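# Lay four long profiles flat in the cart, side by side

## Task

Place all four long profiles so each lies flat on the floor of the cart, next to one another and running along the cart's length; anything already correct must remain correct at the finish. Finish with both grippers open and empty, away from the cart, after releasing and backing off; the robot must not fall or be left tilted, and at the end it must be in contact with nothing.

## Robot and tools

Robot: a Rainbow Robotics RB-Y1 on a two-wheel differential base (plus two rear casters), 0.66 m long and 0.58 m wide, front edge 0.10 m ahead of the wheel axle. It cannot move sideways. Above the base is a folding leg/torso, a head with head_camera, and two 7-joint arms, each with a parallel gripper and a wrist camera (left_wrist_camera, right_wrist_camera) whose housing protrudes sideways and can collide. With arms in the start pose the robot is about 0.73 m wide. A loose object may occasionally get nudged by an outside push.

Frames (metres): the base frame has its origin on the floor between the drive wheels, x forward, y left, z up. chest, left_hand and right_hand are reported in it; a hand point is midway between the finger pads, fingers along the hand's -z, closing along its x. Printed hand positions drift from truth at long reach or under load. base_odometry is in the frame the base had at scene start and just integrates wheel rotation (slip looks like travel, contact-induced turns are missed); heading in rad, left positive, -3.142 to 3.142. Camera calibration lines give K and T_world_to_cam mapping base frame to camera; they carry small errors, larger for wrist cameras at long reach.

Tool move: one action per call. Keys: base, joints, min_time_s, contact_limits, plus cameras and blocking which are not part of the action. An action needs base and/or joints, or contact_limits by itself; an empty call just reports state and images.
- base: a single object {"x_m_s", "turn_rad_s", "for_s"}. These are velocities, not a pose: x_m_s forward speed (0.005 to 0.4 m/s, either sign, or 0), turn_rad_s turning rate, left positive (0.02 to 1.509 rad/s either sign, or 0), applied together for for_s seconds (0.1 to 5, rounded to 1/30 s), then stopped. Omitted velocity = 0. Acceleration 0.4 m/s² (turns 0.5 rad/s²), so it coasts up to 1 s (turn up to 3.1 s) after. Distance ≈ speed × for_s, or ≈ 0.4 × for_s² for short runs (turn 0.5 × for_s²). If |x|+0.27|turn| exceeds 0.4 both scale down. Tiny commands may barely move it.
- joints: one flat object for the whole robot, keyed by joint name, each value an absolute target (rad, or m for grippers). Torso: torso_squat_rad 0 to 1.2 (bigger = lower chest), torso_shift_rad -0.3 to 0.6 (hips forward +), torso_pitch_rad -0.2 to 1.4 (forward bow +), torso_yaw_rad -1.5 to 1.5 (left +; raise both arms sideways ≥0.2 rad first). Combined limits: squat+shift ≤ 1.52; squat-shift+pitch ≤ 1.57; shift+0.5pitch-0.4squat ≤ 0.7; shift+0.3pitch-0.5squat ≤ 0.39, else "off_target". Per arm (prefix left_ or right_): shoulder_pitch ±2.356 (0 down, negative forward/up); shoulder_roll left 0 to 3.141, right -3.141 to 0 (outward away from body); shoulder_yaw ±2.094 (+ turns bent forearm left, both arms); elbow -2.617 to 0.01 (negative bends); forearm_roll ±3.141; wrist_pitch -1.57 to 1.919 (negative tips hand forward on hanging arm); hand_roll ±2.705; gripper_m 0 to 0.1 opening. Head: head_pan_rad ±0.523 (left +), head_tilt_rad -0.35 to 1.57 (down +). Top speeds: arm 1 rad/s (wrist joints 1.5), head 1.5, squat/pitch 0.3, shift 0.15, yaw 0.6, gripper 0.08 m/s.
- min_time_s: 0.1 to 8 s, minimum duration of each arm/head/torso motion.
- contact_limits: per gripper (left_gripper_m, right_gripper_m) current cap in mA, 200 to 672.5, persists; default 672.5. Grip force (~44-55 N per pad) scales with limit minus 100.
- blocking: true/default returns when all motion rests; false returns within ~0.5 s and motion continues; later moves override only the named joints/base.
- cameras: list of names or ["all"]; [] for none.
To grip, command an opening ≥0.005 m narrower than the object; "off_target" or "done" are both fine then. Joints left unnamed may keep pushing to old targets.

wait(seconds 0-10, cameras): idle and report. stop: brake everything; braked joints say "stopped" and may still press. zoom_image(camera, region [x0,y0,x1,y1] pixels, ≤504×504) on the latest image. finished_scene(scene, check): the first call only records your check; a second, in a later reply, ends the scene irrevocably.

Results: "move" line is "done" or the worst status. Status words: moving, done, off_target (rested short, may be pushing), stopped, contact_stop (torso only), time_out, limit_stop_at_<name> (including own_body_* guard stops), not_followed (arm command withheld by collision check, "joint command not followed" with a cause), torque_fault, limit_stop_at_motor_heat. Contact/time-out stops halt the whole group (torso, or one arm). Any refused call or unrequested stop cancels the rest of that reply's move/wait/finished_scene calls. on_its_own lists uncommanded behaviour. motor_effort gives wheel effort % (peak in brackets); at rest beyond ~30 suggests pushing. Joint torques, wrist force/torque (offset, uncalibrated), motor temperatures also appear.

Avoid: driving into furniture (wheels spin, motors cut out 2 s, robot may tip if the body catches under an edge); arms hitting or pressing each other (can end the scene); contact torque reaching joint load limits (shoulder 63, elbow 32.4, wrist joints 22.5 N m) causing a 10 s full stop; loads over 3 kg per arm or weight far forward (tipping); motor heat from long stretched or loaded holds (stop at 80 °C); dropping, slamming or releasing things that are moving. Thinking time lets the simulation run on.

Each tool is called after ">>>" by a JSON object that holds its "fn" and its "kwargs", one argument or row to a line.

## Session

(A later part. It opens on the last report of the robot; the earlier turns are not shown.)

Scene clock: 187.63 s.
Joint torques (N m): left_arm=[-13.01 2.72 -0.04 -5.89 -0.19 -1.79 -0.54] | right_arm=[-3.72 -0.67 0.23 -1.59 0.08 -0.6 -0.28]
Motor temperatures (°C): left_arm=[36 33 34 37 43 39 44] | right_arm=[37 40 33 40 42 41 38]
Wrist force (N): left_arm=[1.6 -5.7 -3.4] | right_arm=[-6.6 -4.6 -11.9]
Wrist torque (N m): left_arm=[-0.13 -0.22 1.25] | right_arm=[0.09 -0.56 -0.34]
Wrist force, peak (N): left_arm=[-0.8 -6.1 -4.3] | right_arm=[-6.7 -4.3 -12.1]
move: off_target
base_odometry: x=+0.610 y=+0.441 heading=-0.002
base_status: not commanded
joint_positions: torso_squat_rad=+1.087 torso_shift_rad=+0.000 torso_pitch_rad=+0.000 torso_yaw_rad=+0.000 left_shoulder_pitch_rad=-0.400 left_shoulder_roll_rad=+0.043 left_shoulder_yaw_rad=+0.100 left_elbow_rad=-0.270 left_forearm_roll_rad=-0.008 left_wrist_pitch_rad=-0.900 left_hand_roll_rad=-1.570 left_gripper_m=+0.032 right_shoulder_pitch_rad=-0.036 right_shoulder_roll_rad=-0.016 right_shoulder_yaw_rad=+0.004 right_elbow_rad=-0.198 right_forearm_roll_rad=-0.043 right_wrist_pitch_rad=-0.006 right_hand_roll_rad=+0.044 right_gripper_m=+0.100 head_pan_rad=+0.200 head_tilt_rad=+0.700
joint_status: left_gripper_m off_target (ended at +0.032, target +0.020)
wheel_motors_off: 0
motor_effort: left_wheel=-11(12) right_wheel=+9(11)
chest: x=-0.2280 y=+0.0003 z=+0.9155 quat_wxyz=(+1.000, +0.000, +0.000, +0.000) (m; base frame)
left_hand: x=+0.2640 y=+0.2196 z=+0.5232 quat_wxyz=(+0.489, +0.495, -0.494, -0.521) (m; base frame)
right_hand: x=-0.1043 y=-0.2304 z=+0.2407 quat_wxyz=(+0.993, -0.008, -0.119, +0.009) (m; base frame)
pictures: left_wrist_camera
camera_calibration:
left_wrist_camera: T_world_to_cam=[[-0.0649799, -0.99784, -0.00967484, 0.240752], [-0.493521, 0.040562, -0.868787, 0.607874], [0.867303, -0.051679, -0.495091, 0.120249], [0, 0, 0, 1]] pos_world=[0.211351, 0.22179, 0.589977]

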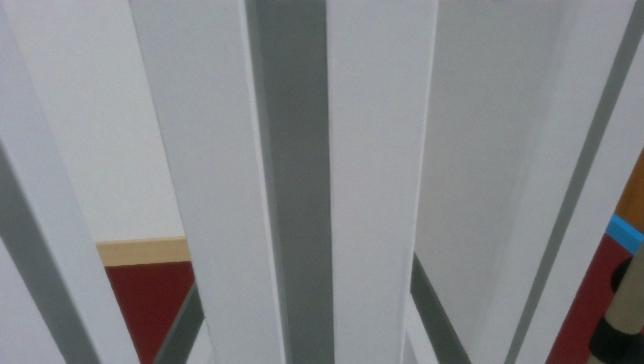

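>>> {"fn": "move", "kwargs": {
  "joints": {"left_gripper_m":0.0,"torso_squat_rad":0.98,"right_shoulder_roll_rad":-0.15},
  "cameras": ["head_camera"]
}}

>>> {"fn": "move", "kwargs": {
  "base": {"x_m_s":-0.1,"for_s":1.0},
  "cameras": ["head_camera","left_wrist_camera"]
}}

Scene clock: 196.40 s.
Joint torques (N m): left_arm=[-16.84 2.45 0.18 -8.9 0.18 -4.2 0.24] | right_arm=[-3.3 -4.16 -0.18 -1.75 0.11 -0.65 -0.39]
Motor temperatures (°C): left_arm=[36 33 34 37 43 39 44] | right_arm=[37 40 33 40 42 40 38]
Wrist force (N): left_arm=[-0.2 -14.9 -3.8] | right_arm=[-6.7 -3.7 -11.9]
Wrist torque (N m): left_arm=[0.07 -0.22 0.20] | right_arm=[0.06 -0.59 -0.33]
Wrist force, peak (N): left_arm=[1.1 -16.6 -3.6] | right_arm=[-6.9 -5.8 -12.1]
move: off_target
base_odometry: x=+0.610 y=+0.441 heading=-0.002
base_status: not commanded
joint_positions: torso_squat_rad=+0.980 torso_shift_rad=+0.000 torso_pitch_rad=+0.000 torso_yaw_rad=+0.000 left_shoulder_pitch_rad=-0.399 left_shoulder_roll_rad=+0.043 left_shoulder_yaw_rad=+0.100 left_elbow_rad=-0.269 left_forearm_roll_rad=-0.008 left_wrist_pitch_rad=-0.899 left_hand_roll_rad=-1.570 left_gripper_m=+0.031 right_shoulder_pitch_rad=-0.036 right_shoulder_roll_rad=-0.150 right_shoulder_yaw_rad=+0.004 right_elbow_rad=-0.198 right_forearm_roll_rad=-0.043 right_wrist_pitch_rad=-0.006 right_hand_roll_rad=+0.044 right_gripper_m=+0.100 head_pan_rad=+0.200 head_tilt_rad=+0.700
joint_status: left_gripper_m off_target (ended at +0.031, target +0.000); the others done
wheel_motors_off: 0
motor_effort: left_wheel=-11(12) right_wheel=+14(14)
chest: x=-0.2278 y=+0.0003 z=+0.9798 quat_wxyz=(+1.000, +0.000, +0.000, +0.000) (m; base frame)
left_hand: x=+0.2634 y=+0.2198 z=+0.5865 quat_wxyz=(+0.490, +0.494, -0.494, -0.521) (m; base frame)
right_hand: x=-0.1034 y=-0.3322 z=+0.3135 quat_wxyz=(+0.990, -0.075, -0.119, +0.015) (m; base frame)
pictures: head_camera
camera_calibration:
head_camera: T_world_to_cam=[[0.140278, -0.990085, 0.00729619, 0.0262075], [-0.600072, -0.0908764, -0.794767, 0.871137], [0.787551, 0.10711, -0.60687, 0.819198], [0, 0, 0, 1]] pos_world=[-0.126092, 0.0173693, 1.18931]

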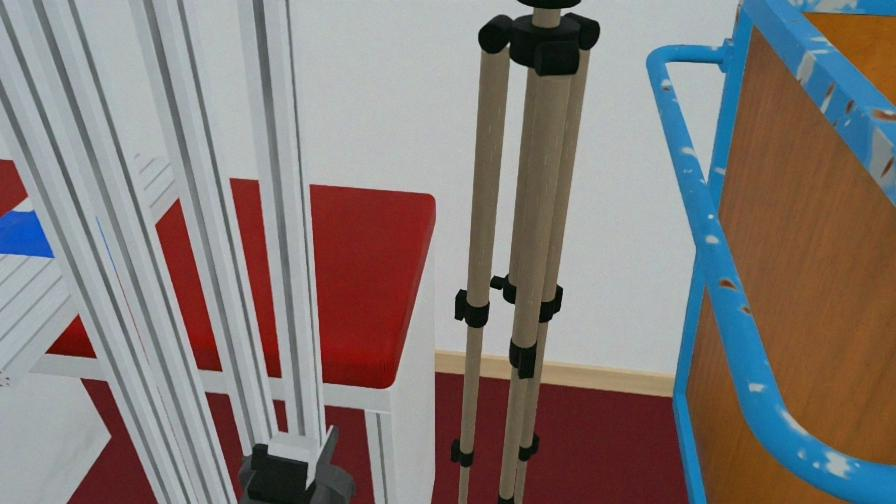

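Scene clock: 198.20 s.
Joint torques (N m): left_arm=[-17.63 3.02 -0.93 -9.46 0.17 -4.45 0.46] | right_arm=[-3.79 -3.93 0.23 -1.94 0.2 -0.56 -0.05]
Motor temperatures (°C): left_arm=[36 33 34 37 43 39 44] | right_arm=[37 40 33 40 42 40 38]
Wrist force (N): left_arm=[-0.4 -15.0 -3.9] | right_arm=[-6.5 -3.6 -12.0]
Wrist torque (N m): left_arm=[-0.19 -0.25 0.14] | right_arm=[0.03 -0.57 -0.32]
Wrist force, peak (N): left_arm=[0.0 -15.6 -5.2] | right_arm=[-6.9 -3.5 -12.2]
move: done
base_odometry: x=+0.510 y=+0.441 heading=+0.000
base_status: done (sent for 1 of 1 s)
joint_positions: torso_squat_rad=+0.980 torso_shift_rad=+0.000 torso_pitch_rad=+0.000 torso_yaw_rad=+0.000 left_shoulder_pitch_rad=-0.399 left_shoulder_roll_rad=+0.043 left_shoulder_yaw_rad=+0.100 left_elbow_rad=-0.269 left_forearm_roll_rad=-0.008 left_wrist_pitch_rad=-0.899 left_hand_roll_rad=-1.570 left_gripper_m=+0.031 right_shoulder_pitch_rad=-0.036 right_shoulder_roll_rad=-0.150 right_shoulder_yaw_rad=+0.004 right_elbow_rad=-0.198 right_forearm_roll_rad=-0.043 right_wrist_pitch_rad=-0.006 right_hand_roll_rad=+0.044 right_gripper_m=+0.100 head_pan_rad=+0.200 head_tilt_rad=+0.700
joint_status: not commanded
wheel_motors_off: 0
motor_effort: left_wheel=+21(42) right_wheel=-22(38)
chest: x=-0.2279 y=+0.0003 z=+0.9798 quat_wxyz=(+1.000, +0.000, +0.000, +0.000) (m; base frame)
left_hand: x=+0.2633 y=+0.2199 z=+0.5865 quat_wxyz=(+0.490, +0.494, -0.494, -0.521) (m; base frame)
right_hand: x=-0.1034 y=-0.3322 z=+0.3136 quat_wxyz=(+0.990, -0.075, -0.119, +0.015) (m; base frame)
pictures: head_camera, left_wrist_camera
camera_calibration:
head_camera: T_world_to_cam=[[0.140276, -0.990085, 0.00733059, 0.0261892], [-0.599895, -0.0908788, -0.794901, 0.871243], [0.787686, 0.107108, -0.606695, 0.819139], [0, 0, 0, 1]] pos_world=[-0.126244, 0.0173709, 1.18933]
left_wrist_camera: T_world_to_cam=[[-0.0646205, -0.997862, -0.00976137, 0.241517], [-0.495878, 0.0405981, -0.867443, 0.662306], [0.865985, -0.0512142, -0.497441, 0.153832], [0, 0, 0, 1]] pos_world=[0.210814, 0.221991, 0.653392]

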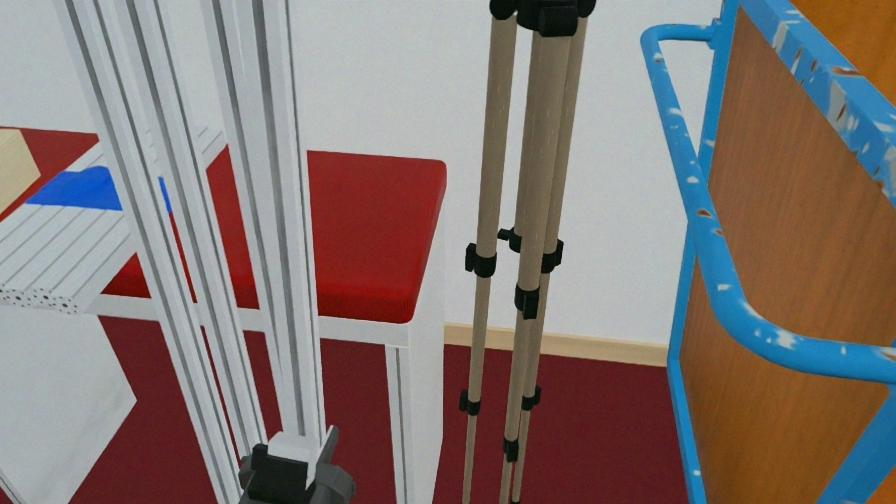

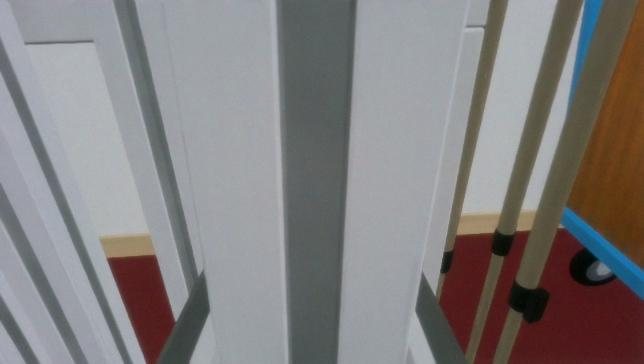

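>>> {"fn": "move", "kwargs": {
  "base": {"x_m_s":-0.35,"for_s":1.17},
  "cameras": []
}}

>>> {"fn": "move", "kwargs": {
  "base": {"turn_rad_s":-0.8,"for_s":1.9635},
  "cameras": []
}}

>>> {"fn": "move", "kwargs": {
  "base": {"x_m_s":0.38,"for_s":3.21},
  "cameras": []
}}

>>> {"fn": "move", "kwargs": {
  "base": {"turn_rad_s":0.8,"for_s":1.9635},
  "joints": {"head_pan_rad":0,"head_tilt_rad":0.5,"torso_squat_rad":0.6},
  "cameras": ["head_camera","left_wrist_camera"]
}}

Scene clock: 208.40 s.
Joint torques (N m): left_arm=[-17.98 2.65 0.21 -9.47 -0.02 -4.35 0.43] | right_arm=[-4.06 -3.91 -0.09 -1.94 0.34 -0.71 -0.33]
Motor temperatures (°C): left_arm=[36 33 34 38 43 39 44] | right_arm=[37 40 33 40 42 40 38]
Wrist force (N): left_arm=[0.1 -14.4 -3.9] | right_arm=[-6.8 -3.6 -11.9]
Wrist torque (N m): left_arm=[0.19 -0.22 0.16] | right_arm=[0.05 -0.59 -0.33]
Wrist force, peak (N): left_arm=[-0.2 -15.5 -4.6] | right_arm=[-6.8 -3.6 -12.2]
move: done
base_odometry: x=+0.101 y=+0.441 heading=-0.002
base_status: done (sent for 1.17 of 1.17 s)
joint_positions: torso_squat_rad=+0.980 torso_shift_rad=+0.000 torso_pitch_rad=+0.000 torso_yaw_rad=+0.000 left_shoulder_pitch_rad=-0.399 left_shoulder_roll_rad=+0.043 left_shoulder_yaw_rad=+0.100 left_elbow_rad=-0.269 left_forearm_roll_rad=-0.008 left_wrist_pitch_rad=-0.899 left_hand_roll_rad=-1.570 left_gripper_m=+0.031 right_shoulder_pitch_rad=-0.036 right_shoulder_roll_rad=-0.150 right_shoulder_yaw_rad=+0.004 right_elbow_rad=-0.198 right_forearm_roll_rad=-0.043 right_wrist_pitch_rad=-0.006 right_hand_roll_rad=+0.044 right_gripper_m=+0.100 head_pan_rad=+0.200 head_tilt_rad=+0.700
joint_status: not commanded
wheel_motors_off: 0
motor_effort: left_wheel=-16(42) right_wheel=+18(54)
chest: x=-0.2279 y=+0.0003 z=+0.9798 quat_wxyz=(+1.000, +0.000, +0.000, +0.000) (m; base frame)
left_hand: x=+0.2632 y=+0.2199 z=+0.5865 quat_wxyz=(+0.490, +0.494, -0.494, -0.521) (m; base frame)
right_hand: x=-0.1035 y=-0.3322 z=+0.3135 quat_wxyz=(+0.990, -0.075, -0.119, +0.015) (m; base frame)
pictures: none
No camera images: "cameras" was empty.

Scene clock: 212.30 s.
Joint torques (N m): left_arm=[-17.92 2.86 -0.11 -9.34 -0.03 -4.49 0.08] | right_arm=[-3.67 -4.46 0.12 -1.85 0.11 -0.59 -0.11]
Motor temperatures (°C): left_arm=[36 33 34 38 43 39 44] | right_arm=[37 40 33 40 42 40 38]
Wrist force (N): left_arm=[0.1 -15.1 -4.4] | right_arm=[-6.5 -3.4 -11.8]
Wrist torque (N m): left_arm=[0.06 -0.16 0.19] | right_arm=[0.02 -0.57 -0.33]
Wrist force, peak (N): left_arm=[-0.1 -15.5 -4.2] | right_arm=[-6.8 -3.8 -12.1]
move: done
base_odometry: x=+0.101 y=+0.441 heading=-1.574
base_status: done (sent for 1.97 of 1.97 s)
joint_positions: torso_squat_rad=+0.980 torso_shift_rad=+0.000 torso_pitch_rad=+0.000 torso_yaw_rad=+0.000 left_shoulder_pitch_rad=-0.399 left_shoulder_roll_rad=+0.043 left_shoulder_yaw_rad=+0.100 left_elbow_rad=-0.269 left_forearm_roll_rad=-0.008 left_wrist_pitch_rad=-0.899 left_hand_roll_rad=-1.570 left_gripper_m=+0.031 right_shoulder_pitch_rad=-0.036 right_shoulder_roll_rad=-0.150 right_shoulder_yaw_rad=+0.004 right_elbow_rad=-0.198 right_forearm_roll_rad=-0.043 right_wrist_pitch_rad=-0.006 right_hand_roll_rad=+0.044 right_gripper_m=+0.100 head_pan_rad=+0.200 head_tilt_rad=+0.700
joint_status: not commanded
wheel_motors_off: 0
motor_effort: left_wheel=+16(52) right_wheel=+6(51)
chest: x=-0.2279 y=+0.0003 z=+0.9798 quat_wxyz=(+1.000, +0.000, +0.000, +0.000) (m; base frame)
left_hand: x=+0.2632 y=+0.2199 z=+0.5865 quat_wxyz=(+0.490, +0.494, -0.494, -0.521) (m; base frame)
right_hand: x=-0.1034 y=-0.3322 z=+0.3135 quat_wxyz=(+0.990, -0.075, -0.119, +0.015) (m; base frame)
pictures: none
No camera images: "cameras" was empty.

Scene clock: 216.93 s.
Joint torques (N m): left_arm=[-16.57 2.21 0.26 -9.27 0.02 -4.17 0.08] | right_arm=[-2.75 -3.74 0.23 -1.66 0.22 -0.67 -0.37]
Motor temperatures (°C): left_arm=[37 33 34 38 43 40 44] | right_arm=[37 40 33 40 42 40 38]
Wrist force (N): left_arm=[0.1 -15.4 -3.8] | right_arm=[-6.4 -3.8 -12.0]
Wrist torque (N m): left_arm=[-0.08 -0.19 0.17] | right_arm=[0.06 -0.54 -0.32]
Wrist force, peak (N): left_arm=[-0.1 -15.7 -5.1] | right_arm=[-6.8 -3.6 -12.1]
move: done
base_odometry: x=+0.096 y=-0.775 heading=-1.575
base_status: done (sent for 3.2 of 3.2 s)
joint_positions: torso_squat_rad=+0.980 torso_shift_rad=+0.000 torso_pitch_rad=+0.000 torso_yaw_rad=+0.000 left_shoulder_pitch_rad=-0.399 left_shoulder_roll_rad=+0.043 left_shoulder_yaw_rad=+0.100 left_elbow_rad=-0.269 left_forearm_roll_rad=-0.008 left_wrist_pitch_rad=-0.899 left_hand_roll_rad=-1.570 left_gripper_m=+0.031 right_shoulder_pitch_rad=-0.036 right_shoulder_roll_rad=-0.150 right_shoulder_yaw_rad=+0.004 right_elbow_rad=-0.198 right_forearm_roll_rad=-0.043 right_wrist_pitch_rad=-0.006 right_hand_roll_rad=+0.044 right_gripper_m=+0.100 head_pan_rad=+0.200 head_tilt_rad=+0.700
joint_status: not commanded
wheel_motors_off: 0
motor_effort: left_wheel=-10(50) right_wheel=+9(48)
chest: x=-0.2278 y=+0.0003 z=+0.9799 quat_wxyz=(+1.000, +0.000, +0.000, +0.000) (m; base frame)
left_hand: x=+0.2634 y=+0.2198 z=+0.5866 quat_wxyz=(+0.490, +0.494, -0.494, -0.521) (m; base frame)
right_hand: x=-0.1033 y=-0.3322 z=+0.3136 quat_wxyz=(+0.990, -0.075, -0.119, +0.015) (m; base frame)
pictures: none
No camera images: "cameras" was empty.

Scene clock: 220.83 s.
Joint torques (N m): left_arm=[-17.15 3.55 -0.33 -9.19 -0.01 -4.26 0.05] | right_arm=[-3.86 -4.09 -0.31 -1.7 0.19 -0.56 -0.29]
Motor temperatures (°C): left_arm=[37 33 34 38 43 40 44] | right_arm=[37 40 33 40 42 40 38]
Wrist force (N): left_arm=[0.0 -14.8 -3.3] | right_arm=[-6.3 -3.5 -12.1]
Wrist torque (N m): left_arm=[0.15 -0.15 0.21] | right_arm=[0.03 -0.55 -0.33]
Wrist force, peak (N): left_arm=[0.2 -15.7 -4.4] | right_arm=[-6.8 -3.5 -12.4]
move: done
base_odometry: x=+0.096 y=-0.775 heading=-0.002
base_status: done (sent for 1.97 of 1.97 s)
joint_positions: torso_squat_rad=+0.600 torso_shift_rad=+0.000 torso_pitch_rad=+0.000 torso_yaw_rad=+0.000 left_shoulder_pitch_rad=-0.399 left_shoulder_roll_rad=+0.043 left_shoulder_yaw_rad=+0.100 left_elbow_rad=-0.269 left_forearm_roll_rad=-0.008 left_wrist_pitch_rad=-0.899 left_hand_roll_rad=-1.570 left_gripper_m=+0.031 right_shoulder_pitch_rad=-0.036 right_shoulder_roll_rad=-0.150 right_shoulder_yaw_rad=+0.004 right_elbow_rad=-0.198 right_forearm_roll_rad=-0.043 right_wrist_pitch_rad=-0.006 right_hand_roll_rad=+0.044 right_gripper_m=+0.100 head_pan_rad=+0.000 head_tilt_rad=+0.500
joint_status: all done
wheel_motors_off: 0
motor_effort: left_wheel=+5(45) right_wheel=+17(45)
chest: x=-0.2279 y=+0.0003 z=+1.1677 quat_wxyz=(+1.000, +0.000, +0.000, +0.000) (m; base frame)
left_hand: x=+0.2634 y=+0.2199 z=+0.7743 quat_wxyz=(+0.490, +0.494, -0.494, -0.521) (m; base frame)
right_hand: x=-0.1034 y=-0.3321 z=+0.5014 quat_wxyz=(+0.990, -0.075, -0.119, +0.015) (m; base frame)
pictures: head_camera, left_wrist_camera
camera_calibration:
head_camera: T_world_to_cam=[[-0.0593383, -0.998228, -0.00447528, -0.0000768047], [-0.435908, 0.0299446, -0.899493, 1.1973], [0.898033, -0.0514235, -0.436913, 0.723615], [0, 0, 0, 1]] pos_world=[-0.12792, 0.00128138, 1.39312]
left_wrist_camera: T_world_to_cam=[[-0.064671, -0.997859, -0.00973465, 0.24335], [-0.495766, 0.0405934, -0.867507, 0.825321], [0.866045, -0.0512764, -0.497329, 0.247121], [0, 0, 0, 1]] pos_world=[0.210886, 0.221998, 0.841241]

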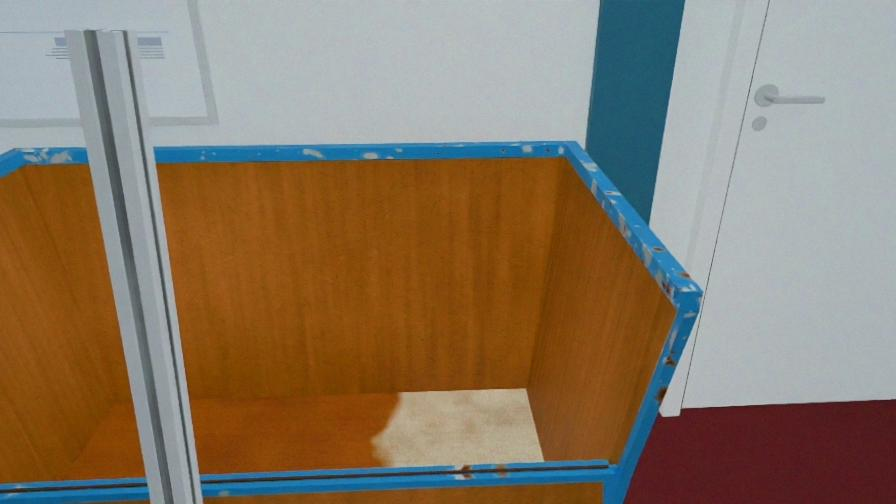

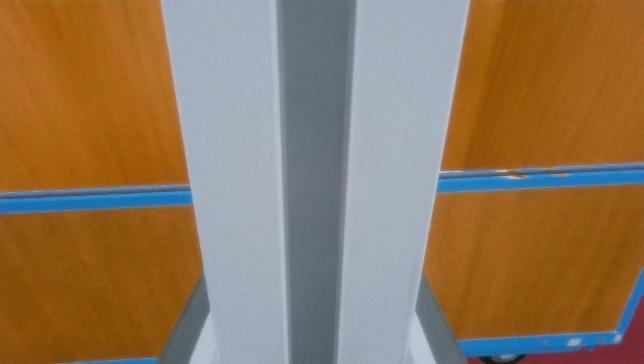

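>>> {"fn": "move", "kwargs": {
  "joints": {"torso_squat_rad":0.2,"torso_shift_rad":0.2,"torso_pitch_rad":0.7,"left_shoulder_pitch_rad":-1.0,"left_elbow_rad":-1.1,"left_wrist_pitch_rad":1.4,"left_hand_roll_rad":0.0,"head_tilt_rad":0.3},
  "min_time_s": 4,
  "cameras": ["head_camera","left_wrist_camera"]
}}

Scene clock: 247.97 s.
Joint torques (N m): left_arm=[-15.49 1.07 -0.19 -9.94 0.29 0.35 0.46] | right_arm=[14.54 -3.18 -0.28 5.73 -0.21 0.61 -0.26]
Motor temperatures (°C): left_arm=[37 33 34 39 43 40 44] | right_arm=[37 40 33 40 41 40 38]
Wrist force (N): left_arm=[0.2 1.4 -18.2] | right_arm=[-2.3 -3.8 -11.5]
Wrist torque (N m): left_arm=[-0.63 -0.15 0.21] | right_arm=[0.05 -0.34 -0.27]
Wrist force, peak (N): left_arm=[-1.7 0.6 -19.0] | right_arm=[-6.3 -3.5 -12.4]
move: done
base_odometry: x=+0.096 y=-0.775 heading=-0.002
base_status: not commanded
joint_positions: torso_squat_rad=+0.200 torso_shift_rad=+0.200 torso_pitch_rad=+0.700 torso_yaw_rad=+0.000 left_shoulder_pitch_rad=-0.999 left_shoulder_roll_rad=+0.043 left_shoulder_yaw_rad=+0.100 left_elbow_rad=-1.099 left_forearm_roll_rad=-0.008 left_wrist_pitch_rad=+1.400 left_hand_roll_rad=+0.000 left_gripper_m=+0.031 right_shoulder_pitch_rad=-0.036 right_shoulder_roll_rad=-0.150 right_shoulder_yaw_rad=+0.004 right_elbow_rad=-0.198 right_forearm_roll_rad=-0.043 right_wrist_pitch_rad=-0.006 right_hand_roll_rad=+0.044 right_gripper_m=+0.100 head_pan_rad=+0.000 head_tilt_rad=+0.300
joint_status: all done
wheel_motors_off: 0
motor_effort: left_wheel=+1(6) right_wheel=+13(21)
chest: x=+0.1079 y=+0.0003 z=+1.1894 quat_wxyz=(+0.939, +0.000, +0.343, +0.000) (m; base frame)
left_hand: x=+0.4775 y=+0.1197 z=+0.6763 quat_wxyz=(+0.994, -0.022, +0.026, -0.108) (m; base frame)
right_hand: x=-0.2262 y=-0.3321 z=+0.5997 quat_wxyz=(+0.971, -0.065, +0.228, +0.039) (m; base frame)
pictures: head_camera, left_wrist_camera
camera_calibration:
head_camera: T_world_to_cam=[[-0.0541727, -0.998232, 0.0244645, -0.0127427], [-0.813851, 0.0299446, -0.580301, 1.03399], [0.578542, -0.051347, -0.814034, 0.875674], [0, 0, 0, 1]] pos_world=[0.334208, 0.00128058, 1.31316]
left_wrist_camera: T_world_to_cam=[[0.981029, -0.193447, -0.0126721, -0.437316], [-0.158988, -0.840235, 0.51839, -0.142168], [-0.110929, -0.506541, -0.85505, 0.770674], [0, 0, 0, 1]] pos_world=[0.491906, 0.186326, 0.727122]

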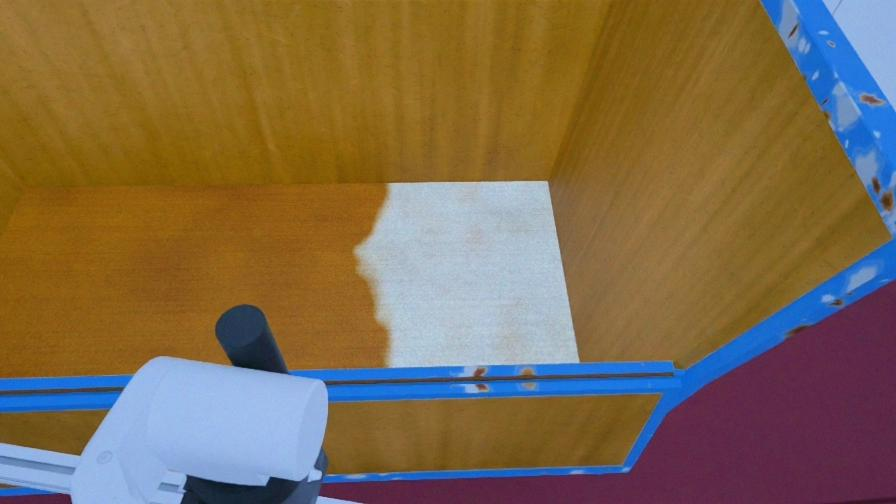

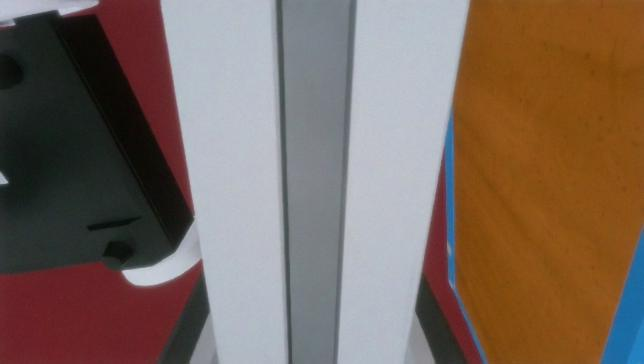

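>>> {"fn": "move", "kwargs": {
  "base": {"turn_rad_s":-0.5,"for_s":1.0},
  "joints": {"left_hand_roll_rad":0.22},
  "cameras": []
}}

>>> {"fn": "move", "kwargs": {
  "base": {"x_m_s":-0.3,"for_s":1.11},
  "cameras": []
}}

>>> {"fn": "move", "kwargs": {
  "base": {"turn_rad_s":0.5,"for_s":1.0},
  "cameras": ["head_camera"]
}}

Scene clock: 265.87 s.
Joint torques (N m): left_arm=[-16.62 1.2 -0.52 -9.77 -0.12 0.27 0.03] | right_arm=[14.57 -2.95 -0.25 5.74 0.16 0.74 -0.2]
Motor temperatures (°C): left_arm=[37 33 34 39 43 39 44] | right_arm=[38 40 33 40 41 40 38]
Wrist force (N): left_arm=[0.4 0.8 -18.7] | right_arm=[-2.0 -4.0 -11.5]
Wrist torque (N m): left_arm=[-0.50 -0.12 0.21] | right_arm=[0.08 -0.31 -0.28]
Wrist force, peak (N): left_arm=[0.2 1.5 -18.9] | right_arm=[-2.3 -4.1 -11.8]
move: done
base_odometry: x=+0.096 y=-0.775 heading=-0.501
base_status: done (sent for 1 of 1 s)
joint_positions: torso_squat_rad=+0.200 torso_shift_rad=+0.200 torso_pitch_rad=+0.700 torso_yaw_rad=+0.000 left_shoulder_pitch_rad=-0.999 left_shoulder_roll_rad=+0.043 left_shoulder_yaw_rad=+0.100 left_elbow_rad=-1.099 left_forearm_roll_rad=-0.008 left_wrist_pitch_rad=+1.400 left_hand_roll_rad=+0.220 left_gripper_m=+0.031 right_shoulder_pitch_rad=-0.036 right_shoulder_roll_rad=-0.150 right_shoulder_yaw_rad=+0.004 right_elbow_rad=-0.198 right_forearm_roll_rad=-0.043 right_wrist_pitch_rad=-0.006 right_hand_roll_rad=+0.044 right_gripper_m=+0.100 head_pan_rad=+0.000 head_tilt_rad=+0.300
joint_status: all done
wheel_motors_off: 0
motor_effort: left_wheel=+14(27) right_wheel=-3(35)
chest: x=+0.1079 y=+0.0003 z=+1.1894 quat_wxyz=(+0.939, +0.000, +0.343, +0.000) (m; base frame)
left_hand: x=+0.4775 y=+0.1197 z=+0.6763 quat_wxyz=(+0.999, -0.019, +0.028, +0.002) (m; base frame)
right_hand: x=-0.2262 y=-0.3321 z=+0.5997 quat_wxyz=(+0.971, -0.065, +0.228, +0.039) (m; base frame)
pictures: none
No camera images: "cameras" was empty.

Scene clock: 268.37 s.
Joint torques (N m): left_arm=[-16.72 0.76 -1.15 -9.98 0.01 0.32 -0.15] | right_arm=[14.38 -3.33 -0.11 5.78 0.14 0.66 -0.32]
Motor temperatures (°C): left_arm=[37 33 34 39 43 39 44] | right_arm=[38 40 33 40 41 40 38]
Wrist force (N): left_arm=[0.5 0.9 -18.1] | right_arm=[-2.1 -4.0 -11.3]
Wrist torque (N m): left_arm=[-0.64 -0.11 0.23] | right_arm=[0.08 -0.31 -0.28]
Wrist force, peak (N): left_arm=[0.5 1.2 -19.3] | right_arm=[-2.2 -4.0 -11.9]
move: done
base_odometry: x=-0.193 y=-0.616 heading=-0.502
base_status: done (sent for 1.1 of 1.1 s)
joint_positions: torso_squat_rad=+0.200 torso_shift_rad=+0.200 torso_pitch_rad=+0.700 torso_yaw_rad=+0.000 left_shoulder_pitch_rad=-0.999 left_shoulder_roll_rad=+0.043 left_shoulder_yaw_rad=+0.100 left_elbow_rad=-1.099 left_forearm_roll_rad=-0.008 left_wrist_pitch_rad=+1.400 left_hand_roll_rad=+0.220 left_gripper_m=+0.031 right_shoulder_pitch_rad=-0.036 right_shoulder_roll_rad=-0.150 right_shoulder_yaw_rad=+0.004 right_elbow_rad=-0.198 right_forearm_roll_rad=-0.043 right_wrist_pitch_rad=-0.006 right_hand_roll_rad=+0.044 right_gripper_m=+0.100 head_pan_rad=+0.000 head_tilt_rad=+0.300
joint_status: not commanded
wheel_motors_off: 0
motor_effort: left_wheel=-1(27) right_wheel=+5(39)
chest: x=+0.1079 y=+0.0003 z=+1.1894 quat_wxyz=(+0.939, +0.000, +0.343, +0.000) (m; base frame)
left_hand: x=+0.4774 y=+0.1197 z=+0.6763 quat_wxyz=(+0.999, -0.019, +0.028, +0.002) (m; base frame)
right_hand: x=-0.2263 y=-0.3321 z=+0.5997 quat_wxyz=(+0.971, -0.065, +0.228, +0.039) (m; base frame)
pictures: none
No camera images: "cameras" was empty.

Scene clock: 270.70 s.
Joint torques (N m): left_arm=[-16.03 0.72 -1.45 -10.06 0.13 0.21 0.08] | right_arm=[14.02 -2.88 -0.25 5.75 0.07 0.71 -0.35]
Motor temperatures (°C): left_arm=[37 33 34 39 43 39 44] | right_arm=[38 40 33 40 41 40 38]
Wrist force (N): left_arm=[0.8 0.7 -18.4] | right_arm=[-2.2 -3.9 -11.7]
Wrist torque (N m): left_arm=[-0.63 -0.05 0.21] | right_arm=[0.07 -0.34 -0.28]
Wrist force, peak (N): left_arm=[0.7 1.2 -18.9] | right_arm=[-2.2 -3.8 -11.9]
move: done
base_odometry: x=-0.194 y=-0.616 heading=-0.002
base_status: done (sent for 1 of 1 s)
joint_positions: torso_squat_rad=+0.200 torso_shift_rad=+0.200 torso_pitch_rad=+0.700 torso_yaw_rad=+0.000 left_shoulder_pitch_rad=-0.999 left_shoulder_roll_rad=+0.043 left_shoulder_yaw_rad=+0.100 left_elbow_rad=-1.099 left_forearm_roll_rad=-0.008 left_wrist_pitch_rad=+1.400 left_hand_roll_rad=+0.220 left_gripper_m=+0.031 right_shoulder_pitch_rad=-0.036 right_shoulder_roll_rad=-0.150 right_shoulder_yaw_rad=+0.004 right_elbow_rad=-0.198 right_forearm_roll_rad=-0.043 right_wrist_pitch_rad=-0.006 right_hand_roll_rad=+0.044 right_gripper_m=+0.100 head_pan_rad=+0.000 head_tilt_rad=+0.300
joint_status: not commanded
wheel_motors_off: 0
motor_effort: left_wheel=+0(27) right_wheel=+12(39)
chest: x=+0.1079 y=+0.0003 z=+1.1894 quat_wxyz=(+0.939, +0.000, +0.343, +0.000) (m; base frame)
left_hand: x=+0.4774 y=+0.1197 z=+0.6763 quat_wxyz=(+0.999, -0.019, +0.028, +0.002) (m; base frame)
right_hand: x=-0.2263 y=-0.3321 z=+0.5997 quat_wxyz=(+0.971, -0.065, +0.228, +0.039) (m; base frame)
pictures: head_camera
camera_calibration:
head_camera: T_world_to_cam=[[-0.0541915, -0.998231, 0.0244646, -0.0127477], [-0.813862, 0.029961, -0.580286, 1.03393], [0.578526, -0.0513573, -0.814046, 0.875725], [0, 0, 0, 1]] pos_world=[0.334157, 0.00127215, 1.31317]

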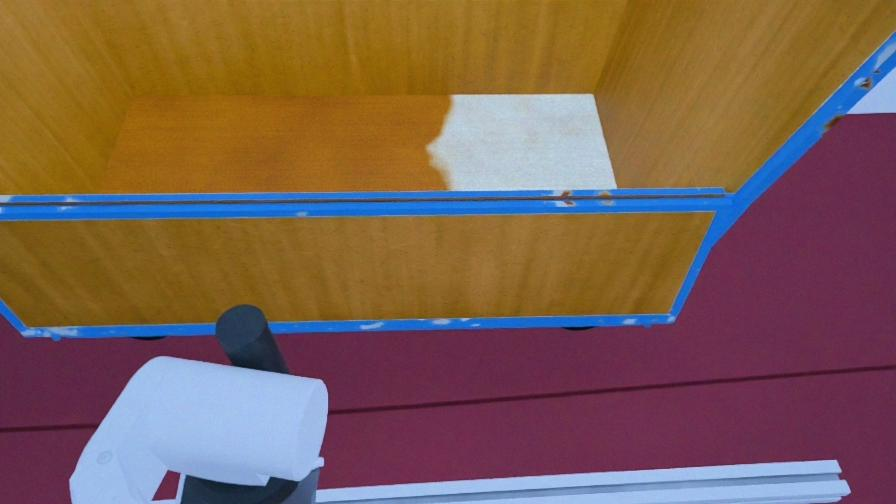

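>>> {"fn": "move", "kwargs": {
  "base": {"x_m_s":0.3,"for_s":2.73},
  "joints": {"left_forearm_roll_rad":-0.046,"left_wrist_pitch_rad":1.345,"head_tilt_rad":0.6},
  "cameras": ["head_camera","left_wrist_camera"]
}}

Scene clock: 287.40 s.
Joint torques (N m): left_arm=[-16.01 1.12 -1.66 -9.86 -0.42 0.18 0.07] | right_arm=[15.34 -2.84 -0.33 6.14 0.04 0.76 -0.15]
Motor temperatures (°C): left_arm=[37 33 34 39 43 39 44] | right_arm=[38 40 33 40 41 40 38]
Wrist force (N): left_arm=[-0.5 0.8 -18.3] | right_arm=[-2.1 -3.9 -11.6]
Wrist torque (N m): left_arm=[-0.64 -0.13 0.29] | right_arm=[0.06 -0.32 -0.28]
Wrist force, peak (N): left_arm=[-3.0 0.3 -19.3] | right_arm=[-2.5 -3.9 -11.9]
move: done
base_odometry: x=+0.626 y=-0.618 heading=-0.002
base_status: done (sent for 2.73 of 2.73 s)
joint_positions: torso_squat_rad=+0.200 torso_shift_rad=+0.200 torso_pitch_rad=+0.701 torso_yaw_rad=+0.000 left_shoulder_pitch_rad=-0.999 left_shoulder_roll_rad=+0.043 left_shoulder_yaw_rad=+0.100 left_elbow_rad=-1.099 left_forearm_roll_rad=-0.046 left_wrist_pitch_rad=+1.345 left_hand_roll_rad=+0.220 left_gripper_m=+0.031 right_shoulder_pitch_rad=-0.036 right_shoulder_roll_rad=-0.150 right_shoulder_yaw_rad=+0.004 right_elbow_rad=-0.198 right_forearm_roll_rad=-0.043 right_wrist_pitch_rad=-0.006 right_hand_roll_rad=+0.044 right_gripper_m=+0.100 head_pan_rad=+0.000 head_tilt_rad=+0.600
joint_status: all done
wheel_motors_off: 0
motor_effort: left_wheel=-1(33) right_wheel=-2(46)
chest: x=+0.1079 y=+0.0003 z=+1.1894 quat_wxyz=(+0.939, +0.000, +0.343, +0.000) (m; base frame)
left_hand: x=+0.4917 y=+0.1253 z=+0.6758 quat_wxyz=(+1.000, -0.007, -0.003, -0.001) (m; base frame)
right_hand: x=-0.2262 y=-0.3321 z=+0.5996 quat_wxyz=(+0.971, -0.065, +0.228, +0.039) (m; base frame)
pictures: head_camera, left_wrist_camera
camera_calibration:
head_camera: T_world_to_cam=[[-0.0447202, -0.998216, 0.0395573, -0.0351907], [-0.949012, 0.0300806, -0.313801, 0.71433], [0.312051, -0.0515736, -0.948664, 1.12205], [0, 0, 0, 1]] pos_world=[0.326198, 0.00125262, 1.28999]
left_wrist_camera: T_world_to_cam=[[0.999018, 0.0184299, 0.0402948, -0.521408], [-0.00359821, -0.872647, 0.488339, -0.186923], [0.0441631, -0.488004, -0.871723, 0.707339], [0, 0, 0, 1]] pos_world=[0.488985, 0.191676, 0.728896]

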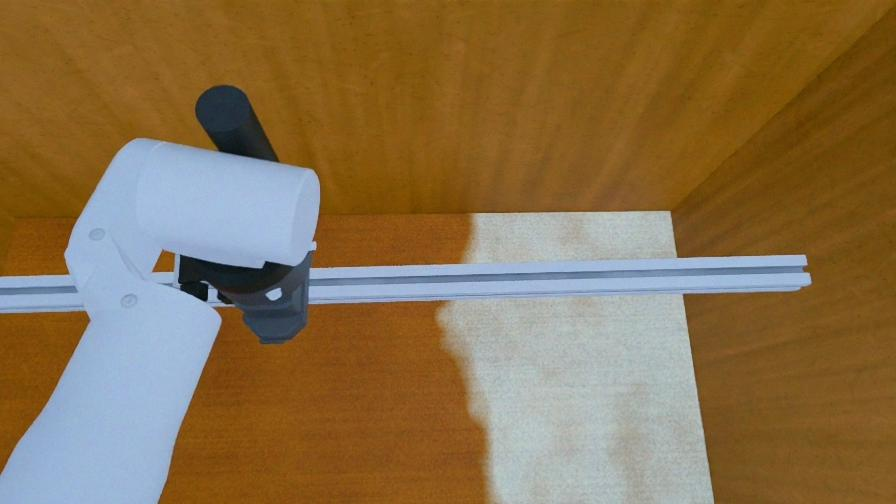

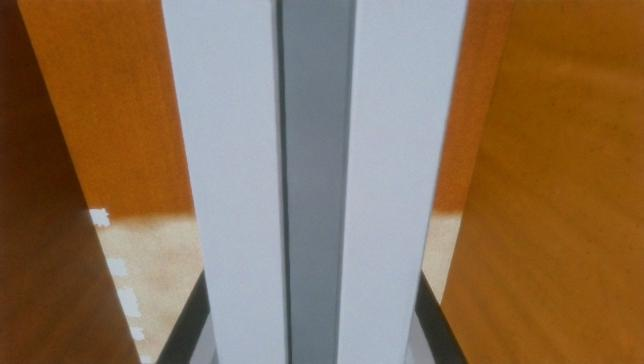

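>>> {"fn": "move", "kwargs": {
  "joints": {"torso_squat_rad":0.9,"torso_shift_rad":0.3,"torso_pitch_rad":0.8,"left_wrist_pitch_rad":1.245},
  "min_time_s": 3,
  "cameras": ["head_camera"]
}}

Scene clock: 301.33 s.
Joint torques (N m): left_arm=[-8.5 3.78 1.2 -6.77 -2.02 0.77 0.84] | right_arm=[16.96 -3.29 0.46 6.65 0.17 1.1 -0.06]
Motor temperatures (°C): left_arm=[37 33 34 39 43 38 44] | right_arm=[38 40 33 40 41 40 38]
Wrist force (N): left_arm=[0.1 -8.7 -5.7] | right_arm=[-1.5 -3.9 -11.1]
Wrist torque (N m): left_arm=[-0.79 -0.10 -0.38] | right_arm=[0.08 -0.28 -0.29]
Wrist force, peak (N): left_arm=[0.5 -43.9 -16.1] | right_arm=[-2.5 -4.0 -11.8]
move: done
base_odometry: x=+0.621 y=-0.618 heading=-0.002
base_status: not commanded
joint_positions: torso_squat_rad=+0.900 torso_shift_rad=+0.300 torso_pitch_rad=+0.800 torso_yaw_rad=+0.000 left_shoulder_pitch_rad=-1.001 left_shoulder_roll_rad=+0.042 left_shoulder_yaw_rad=+0.100 left_elbow_rad=-1.100 left_forearm_roll_rad=-0.046 left_wrist_pitch_rad=+1.245 left_hand_roll_rad=+0.220 left_gripper_m=+0.031 right_shoulder_pitch_rad=-0.036 right_shoulder_roll_rad=-0.150 right_shoulder_yaw_rad=+0.004 right_elbow_rad=-0.198 right_forearm_roll_rad=-0.043 right_wrist_pitch_rad=-0.006 right_hand_roll_rad=+0.044 right_gripper_m=+0.100 head_pan_rad=+0.000 head_tilt_rad=+0.600
joint_status: all done
wheel_motors_off: 1
motor_effort: left_wheel=+1(67) right_wheel=-2(95)
chest: x=+0.1225 y=+0.0003 z=+0.9118 quat_wxyz=(+0.921, +0.000, +0.389, +0.000) (m; base frame)
left_hand: x=+0.4768 y=+0.1190 z=+0.3624 quat_wxyz=(+1.000, -0.019, -0.003, -0.001) (m; base frame)
right_hand: x=-0.2686 y=-0.3319 z=+0.3581 quat_wxyz=(+0.958, -0.063, +0.276, +0.042) (m; base frame)
pictures: head_camera
camera_calibration:
head_camera: T_world_to_cam=[[-0.0408329, -0.998203, 0.043868, -0.0280283], [-0.97544, 0.0303138, -0.218171, 0.557076], [0.216449, -0.0516992, -0.974924, 0.889829], [0, 0, 0, 1]] pos_world=[0.349647, 0.00113838, 0.990283]

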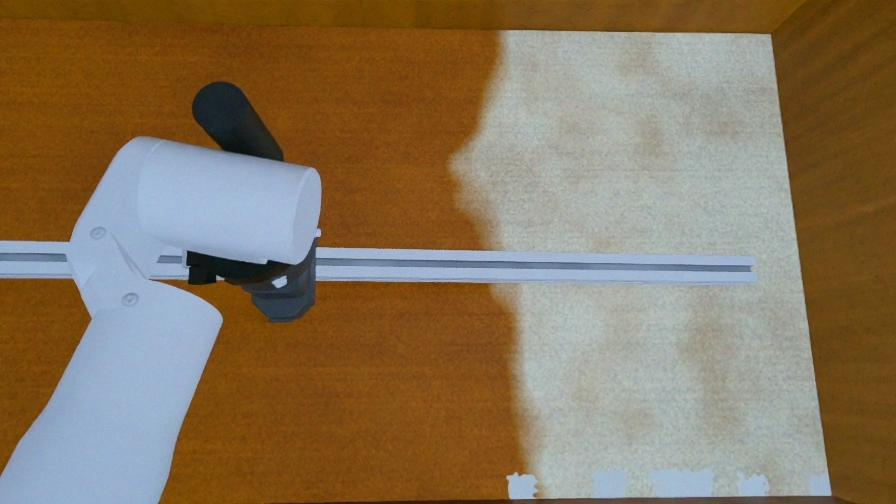

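>>> {"fn": "move", "kwargs": {
  "joints": {"head_pan_rad":0.5,"head_tilt_rad":0.4},
  "cameras": ["head_camera","left_wrist_camera"]
}}

Scene clock: 316.77 s.
Joint torques (N m): left_arm=[-8.44 3.89 0.24 -6.28 -1.85 1 0.64] | right_arm=[16.81 -3.44 0.11 6.88 -0.21 0.93 -0.15]
Motor temperatures (°C): left_arm=[36 33 34 39 43 38 44] | right_arm=[39 40 33 41 41 40 38]
Wrist force (N): left_arm=[-0.6 -8.7 -6.5] | right_arm=[-1.7 -3.7 -11.3]
Wrist torque (N m): left_arm=[-0.78 -0.19 -0.37] | right_arm=[0.05 -0.32 -0.29]
Wrist force, peak (N): left_arm=[0.0 -8.8 -6.8] | right_arm=[-1.8 -3.8 -11.4]
move: done
base_odometry: x=+0.621 y=-0.618 heading=-0.002
base_status: not commanded
joint_positions: torso_squat_rad=+0.900 torso_shift_rad=+0.300 torso_pitch_rad=+0.800 torso_yaw_rad=+0.000 left_shoulder_pitch_rad=-1.001 left_shoulder_roll_rad=+0.042 left_shoulder_yaw_rad=+0.100 left_elbow_rad=-1.100 left_forearm_roll_rad=-0.046 left_wrist_pitch_rad=+1.245 left_hand_roll_rad=+0.220 left_gripper_m=+0.031 right_shoulder_pitch_rad=-0.036 right_shoulder_roll_rad=-0.150 right_shoulder_yaw_rad=+0.004 right_elbow_rad=-0.198 right_forearm_roll_rad=-0.043 right_wrist_pitch_rad=-0.006 right_hand_roll_rad=+0.044 right_gripper_m=+0.100 head_pan_rad=+0.500 head_tilt_rad=+0.400
joint_status: all done
wheel_motors_off: 0 (was 1 since the last result)
motor_effort: left_wheel=+0(1) right_wheel=-1(3)
chest: x=+0.1225 y=+0.0003 z=+0.9118 quat_wxyz=(+0.921, +0.000, +0.389, +0.000) (m; base frame)
left_hand: x=+0.4768 y=+0.1190 z=+0.3624 quat_wxyz=(+1.000, -0.019, -0.003, -0.001) (m; base frame)
right_hand: x=-0.2686 y=-0.3319 z=+0.3581 quat_wxyz=(+0.958, -0.063, +0.276, +0.042) (m; base frame)
pictures: head_camera, left_wrist_camera
camera_calibration:
head_camera: T_world_to_cam=[[0.289803, -0.904264, -0.31356, 0.249022], [-0.893588, -0.138298, -0.427053, 0.750409], [0.342804, 0.403955, -0.848119, 0.722793], [0, 0, 0, 1]] pos_world=[0.350613, 0.0369857, 1.01156]
left_wrist_camera: T_world_to_cam=[[0.998988, 0.0205884, 0.0399804, -0.493897], [-0.0026286, -0.860789, 0.508955, -0.0488237], [0.0448933, -0.508546, -0.859864, 0.429548], [0, 0, 0, 1]] pos_world=[0.473985, 0.186587, 0.413948]

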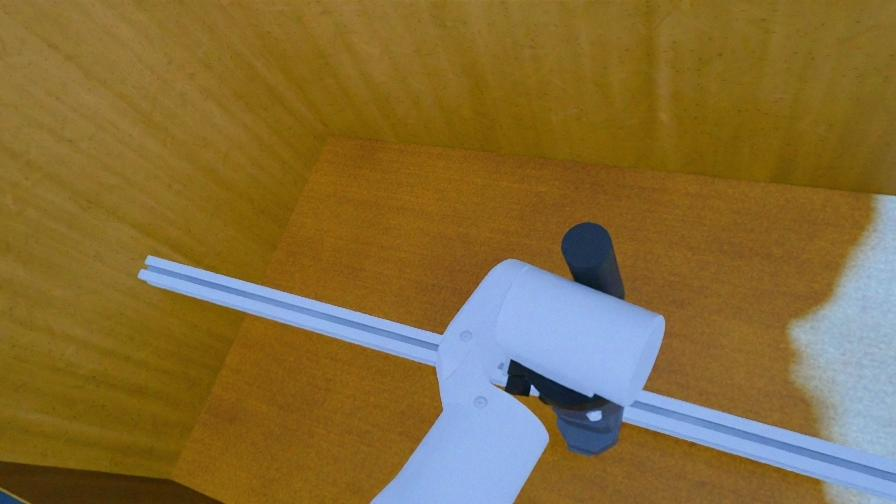

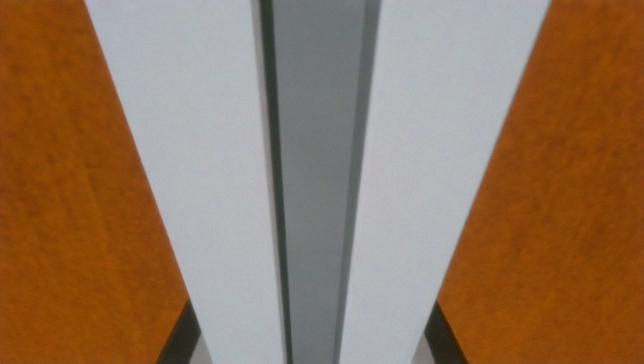

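>>> {"fn": "move", "kwargs": {
  "joints": {"torso_squat_rad":0.68},
  "cameras": ["head_camera","left_wrist_camera"]
}}

>>> {"fn": "move", "kwargs": {
  "joints": {"head_pan_rad":-0.1,"head_tilt_rad":0.5},
  "cameras": ["head_camera"]
}}

Scene clock: 330.37 s.
Joint torques (N m): left_arm=[-13.07 7.93 0.5 -9.41 -3.91 0.36 -0.96] | right_arm=[17.07 -3.48 -0.01 6.72 0.02 0.87 -0.32]
Motor temperatures (°C): left_arm=[36 33 34 38 43 38 44] | right_arm=[39 40 33 41 41 40 38]
Wrist force (N): left_arm=[-2.8 -10.4 -18.4] | right_arm=[-1.7 -4.0 -11.2]
Wrist torque (N m): left_arm=[-0.90 -0.17 1.76] | right_arm=[0.07 -0.30 -0.29]
Wrist force, peak (N): left_arm=[-3.5 -18.4 -21.8] | right_arm=[-1.8 -4.3 -11.4]
move: done
base_odometry: x=+0.621 y=-0.618 heading=-0.002
base_status: not commanded
joint_positions: torso_squat_rad=+0.680 torso_shift_rad=+0.300 torso_pitch_rad=+0.801 torso_yaw_rad=+0.000 left_shoulder_pitch_rad=-1.000 left_shoulder_roll_rad=+0.041 left_shoulder_yaw_rad=+0.100 left_elbow_rad=-1.099 left_forearm_roll_rad=-0.045 left_wrist_pitch_rad=+1.245 left_hand_roll_rad=+0.220 left_gripper_m=+0.031 right_shoulder_pitch_rad=-0.036 right_shoulder_roll_rad=-0.150 right_shoulder_yaw_rad=+0.004 right_elbow_rad=-0.198 right_forearm_roll_rad=-0.043 right_wrist_pitch_rad=-0.006 right_hand_roll_rad=+0.044 right_gripper_m=+0.100 head_pan_rad=+0.500 head_tilt_rad=+0.400
joint_status: all done
wheel_motors_off: 0
motor_effort: left_wheel=+0(1) right_wheel=-2(3)
chest: x=+0.1551 y=+0.0003 z=+1.0159 quat_wxyz=(+0.921, +0.000, +0.390, +0.000) (m; base frame)
left_hand: x=+0.5079 y=+0.1184 z=+0.4658 quat_wxyz=(+1.000, -0.020, -0.002, -0.001) (m; base frame)
right_hand: x=-0.2365 y=-0.3319 z=+0.4625 quat_wxyz=(+0.958, -0.063, +0.276, +0.042) (m; base frame)
pictures: head_camera, left_wrist_camera
camera_calibration:
head_camera: T_world_to_cam=[[0.289497, -0.904325, -0.313667, 0.272399], [-0.893912, -0.138272, -0.426382, 0.823341], [0.342217, 0.403827, -0.848417, 0.800283], [0, 0, 0, 1]] pos_world=[0.383266, 0.0370053, 1.11547]
left_wrist_camera: T_world_to_cam=[[0.999093, 0.0211268, 0.0369734, -0.527833], [-0.000682127, -0.860201, 0.509955, -0.103354], [0.0425782, -0.509518, -0.859406, 0.517807], [0, 0, 0, 1]] pos_world=[0.505236, 0.186078, 0.517228]

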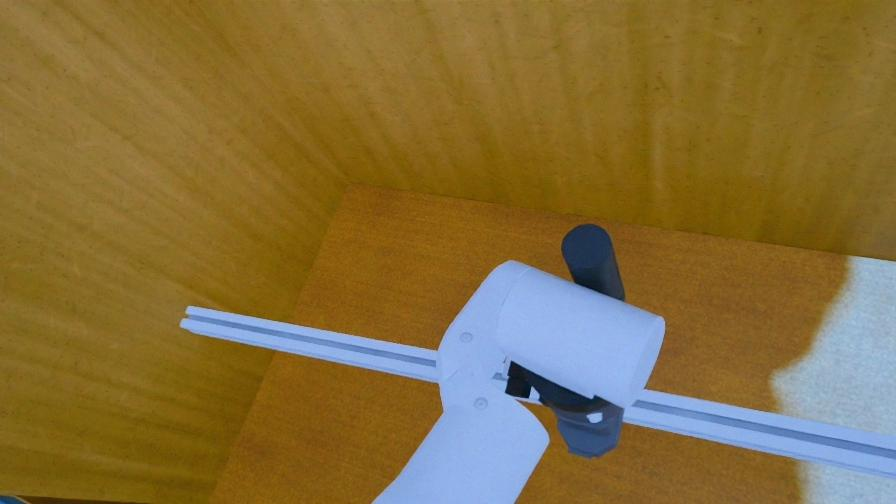

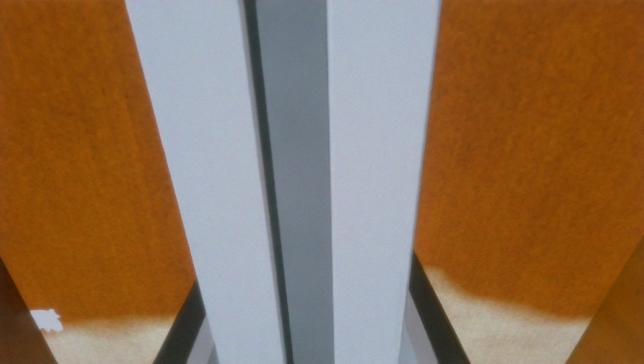

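Scene clock: 331.43 s.
Joint torques (N m): left_arm=[-12.31 8.67 -0.31 -9.18 -3.92 -0.02 -0.71] | right_arm=[16.97 -3.31 -0.26 7.01 -0.06 1.17 -0.42]
Motor temperatures (°C): left_arm=[36 33 34 38 43 38 44] | right_arm=[39 40 33 41 41 40 38]
Wrist force (N): left_arm=[-3.0 -10.8 -18.1] | right_arm=[-1.6 -4.1 -11.2]
Wrist torque (N m): left_arm=[-0.89 -0.20 1.79] | right_arm=[0.08 -0.28 -0.29]
Wrist force, peak (N): left_arm=[-3.2 -10.5 -20.0] | right_arm=[-1.5 -4.0 -11.5]
move: done
base_odometry: x=+0.621 y=-0.618 heading=-0.002
base_status: not commanded
joint_positions: torso_squat_rad=+0.680 torso_shift_rad=+0.300 torso_pitch_rad=+0.801 torso_yaw_rad=+0.000 left_shoulder_pitch_rad=-1.000 left_shoulder_roll_rad=+0.041 left_shoulder_yaw_rad=+0.100 left_elbow_rad=-1.099 left_forearm_roll_rad=-0.045 left_wrist_pitch_rad=+1.245 left_hand_roll_rad=+0.220 left_gripper_m=+0.031 right_shoulder_pitch_rad=-0.036 right_shoulder_roll_rad=-0.150 right_shoulder_yaw_rad=+0.004 right_elbow_rad=-0.198 right_forearm_roll_rad=-0.043 right_wrist_pitch_rad=-0.006 right_hand_roll_rad=+0.044 right_gripper_m=+0.100 head_pan_rad=-0.100 head_tilt_rad=+0.500
joint_status: all done
wheel_motors_off: 0
motor_effort: left_wheel=+0(1) right_wheel=+0(3)
chest: x=+0.1551 y=+0.0003 z=+1.0159 quat_wxyz=(+0.921, +0.000, +0.390, +0.000) (m; base frame)
left_hand: x=+0.5079 y=+0.1184 z=+0.4658 quat_wxyz=(+1.000, -0.020, -0.002, -0.001) (m; base frame)
right_hand: x=-0.2365 y=-0.3319 z=+0.4625 quat_wxyz=(+0.958, -0.063, +0.276, +0.042) (m; base frame)
pictures: head_camera
camera_calibration:
head_camera: T_world_to_cam=[[-0.114156, -0.987243, 0.110998, -0.0846983], [-0.945375, 0.0736102, -0.317566, 0.715419], [0.305344, -0.141186, -0.941717, 0.918408], [0, 0, 0, 1]] pos_world=[0.38624, -0.00661317, 1.10147]

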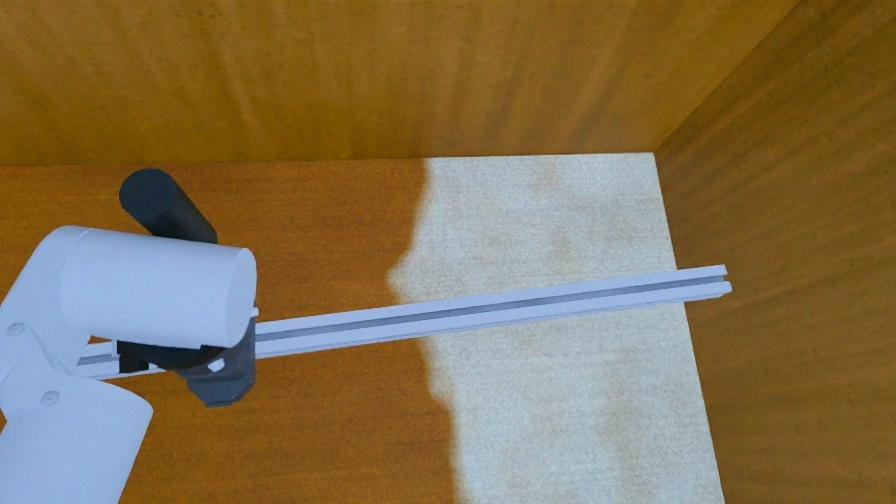

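>>> {"fn": "move", "kwargs": {
  "base": {"turn_rad_s":-0.1,"for_s":0.6},
  "cameras": ["left_wrist_camera","head_camera"]
}}

Scene clock: 344.23 s.
Joint torques (N m): left_arm=[-13.42 0.65 -0.84 -9.43 -0.67 -0.09 0.21] | right_arm=[17.43 -3.12 -0.14 6.72 0.05 1.14 -0.16]
Motor temperatures (°C): left_arm=[36 33 34 39 44 38 44] | right_arm=[39 40 33 41 41 40 38]
Wrist force (N): left_arm=[-0.4 0.9 -17.6] | right_arm=[-1.5 -4.0 -11.0]
Wrist torque (N m): left_arm=[-0.52 -0.17 0.23] | right_arm=[0.08 -0.27 -0.29]
Wrist force, peak (N): left_arm=[-3.3 -10.6 -19.9] | right_arm=[-1.8 -4.3 -11.4]
move: done
base_odometry: x=+0.621 y=-0.618 heading=-0.061
base_status: done (sent for 0.6 of 0.6 s)
joint_positions: torso_squat_rad=+0.680 torso_shift_rad=+0.300 torso_pitch_rad=+0.801 torso_yaw_rad=+0.000 left_shoulder_pitch_rad=-0.999 left_shoulder_roll_rad=+0.043 left_shoulder_yaw_rad=+0.100 left_elbow_rad=-1.099 left_forearm_roll_rad=-0.046 left_wrist_pitch_rad=+1.245 left_hand_roll_rad=+0.220 left_gripper_m=+0.031 right_shoulder_pitch_rad=-0.036 right_shoulder_roll_rad=-0.150 right_shoulder_yaw_rad=+0.004 right_elbow_rad=-0.198 right_forearm_roll_rad=-0.043 right_wrist_pitch_rad=-0.006 right_hand_roll_rad=+0.044 right_gripper_m=+0.100 head_pan_rad=-0.100 head_tilt_rad=+0.500
joint_status: not commanded
wheel_motors_off: 0
motor_effort: left_wheel=+6(27) right_wheel=-14(31)
chest: x=+0.1551 y=+0.0003 z=+1.0159 quat_wxyz=(+0.921, +0.000, +0.390, +0.000) (m; base frame)
left_hand: x=+0.5081 y=+0.1200 z=+0.4656 quat_wxyz=(+1.000, -0.018, -0.002, +0.000) (m; base frame)
right_hand: x=-0.2364 y=-0.3319 z=+0.4625 quat_wxyz=(+0.958, -0.063, +0.276, +0.042) (m; base frame)
pictures: head_camera, left_wrist_camera
camera_calibration:
head_camera: T_world_to_cam=[[-0.113949, -0.987278, 0.110898, -0.0846056], [-0.94539, 0.0734439, -0.317559, 0.715413], [0.305374, -0.141028, -0.941731, 0.918421], [0, 0, 0, 1]] pos_world=[0.386241, -0.00654895, 1.10147]
left_wrist_camera: T_world_to_cam=[[0.999073, 0.0214288, 0.0373487, -0.528248], [-0.000499091, -0.861554, 0.507666, -0.100765], [0.0430566, -0.507213, -0.860744, 0.51862], [0, 0, 0, 1]] pos_world=[0.505377, 0.187556, 0.517284]

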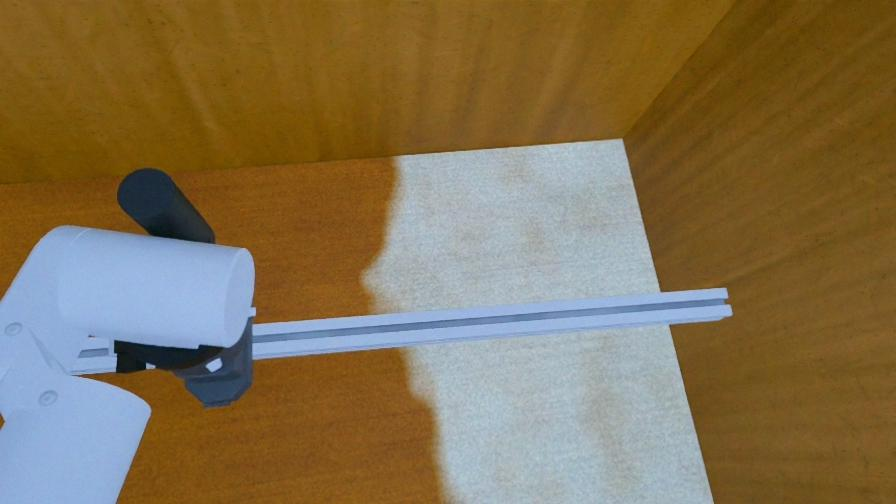

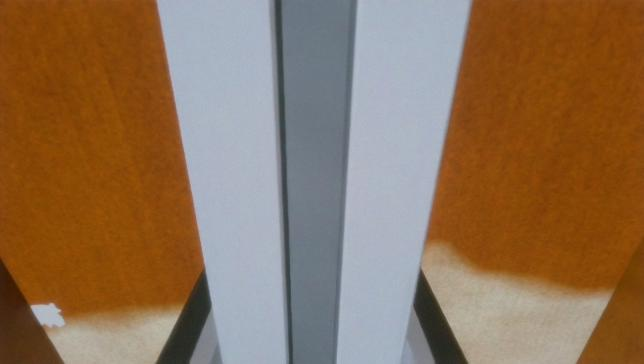

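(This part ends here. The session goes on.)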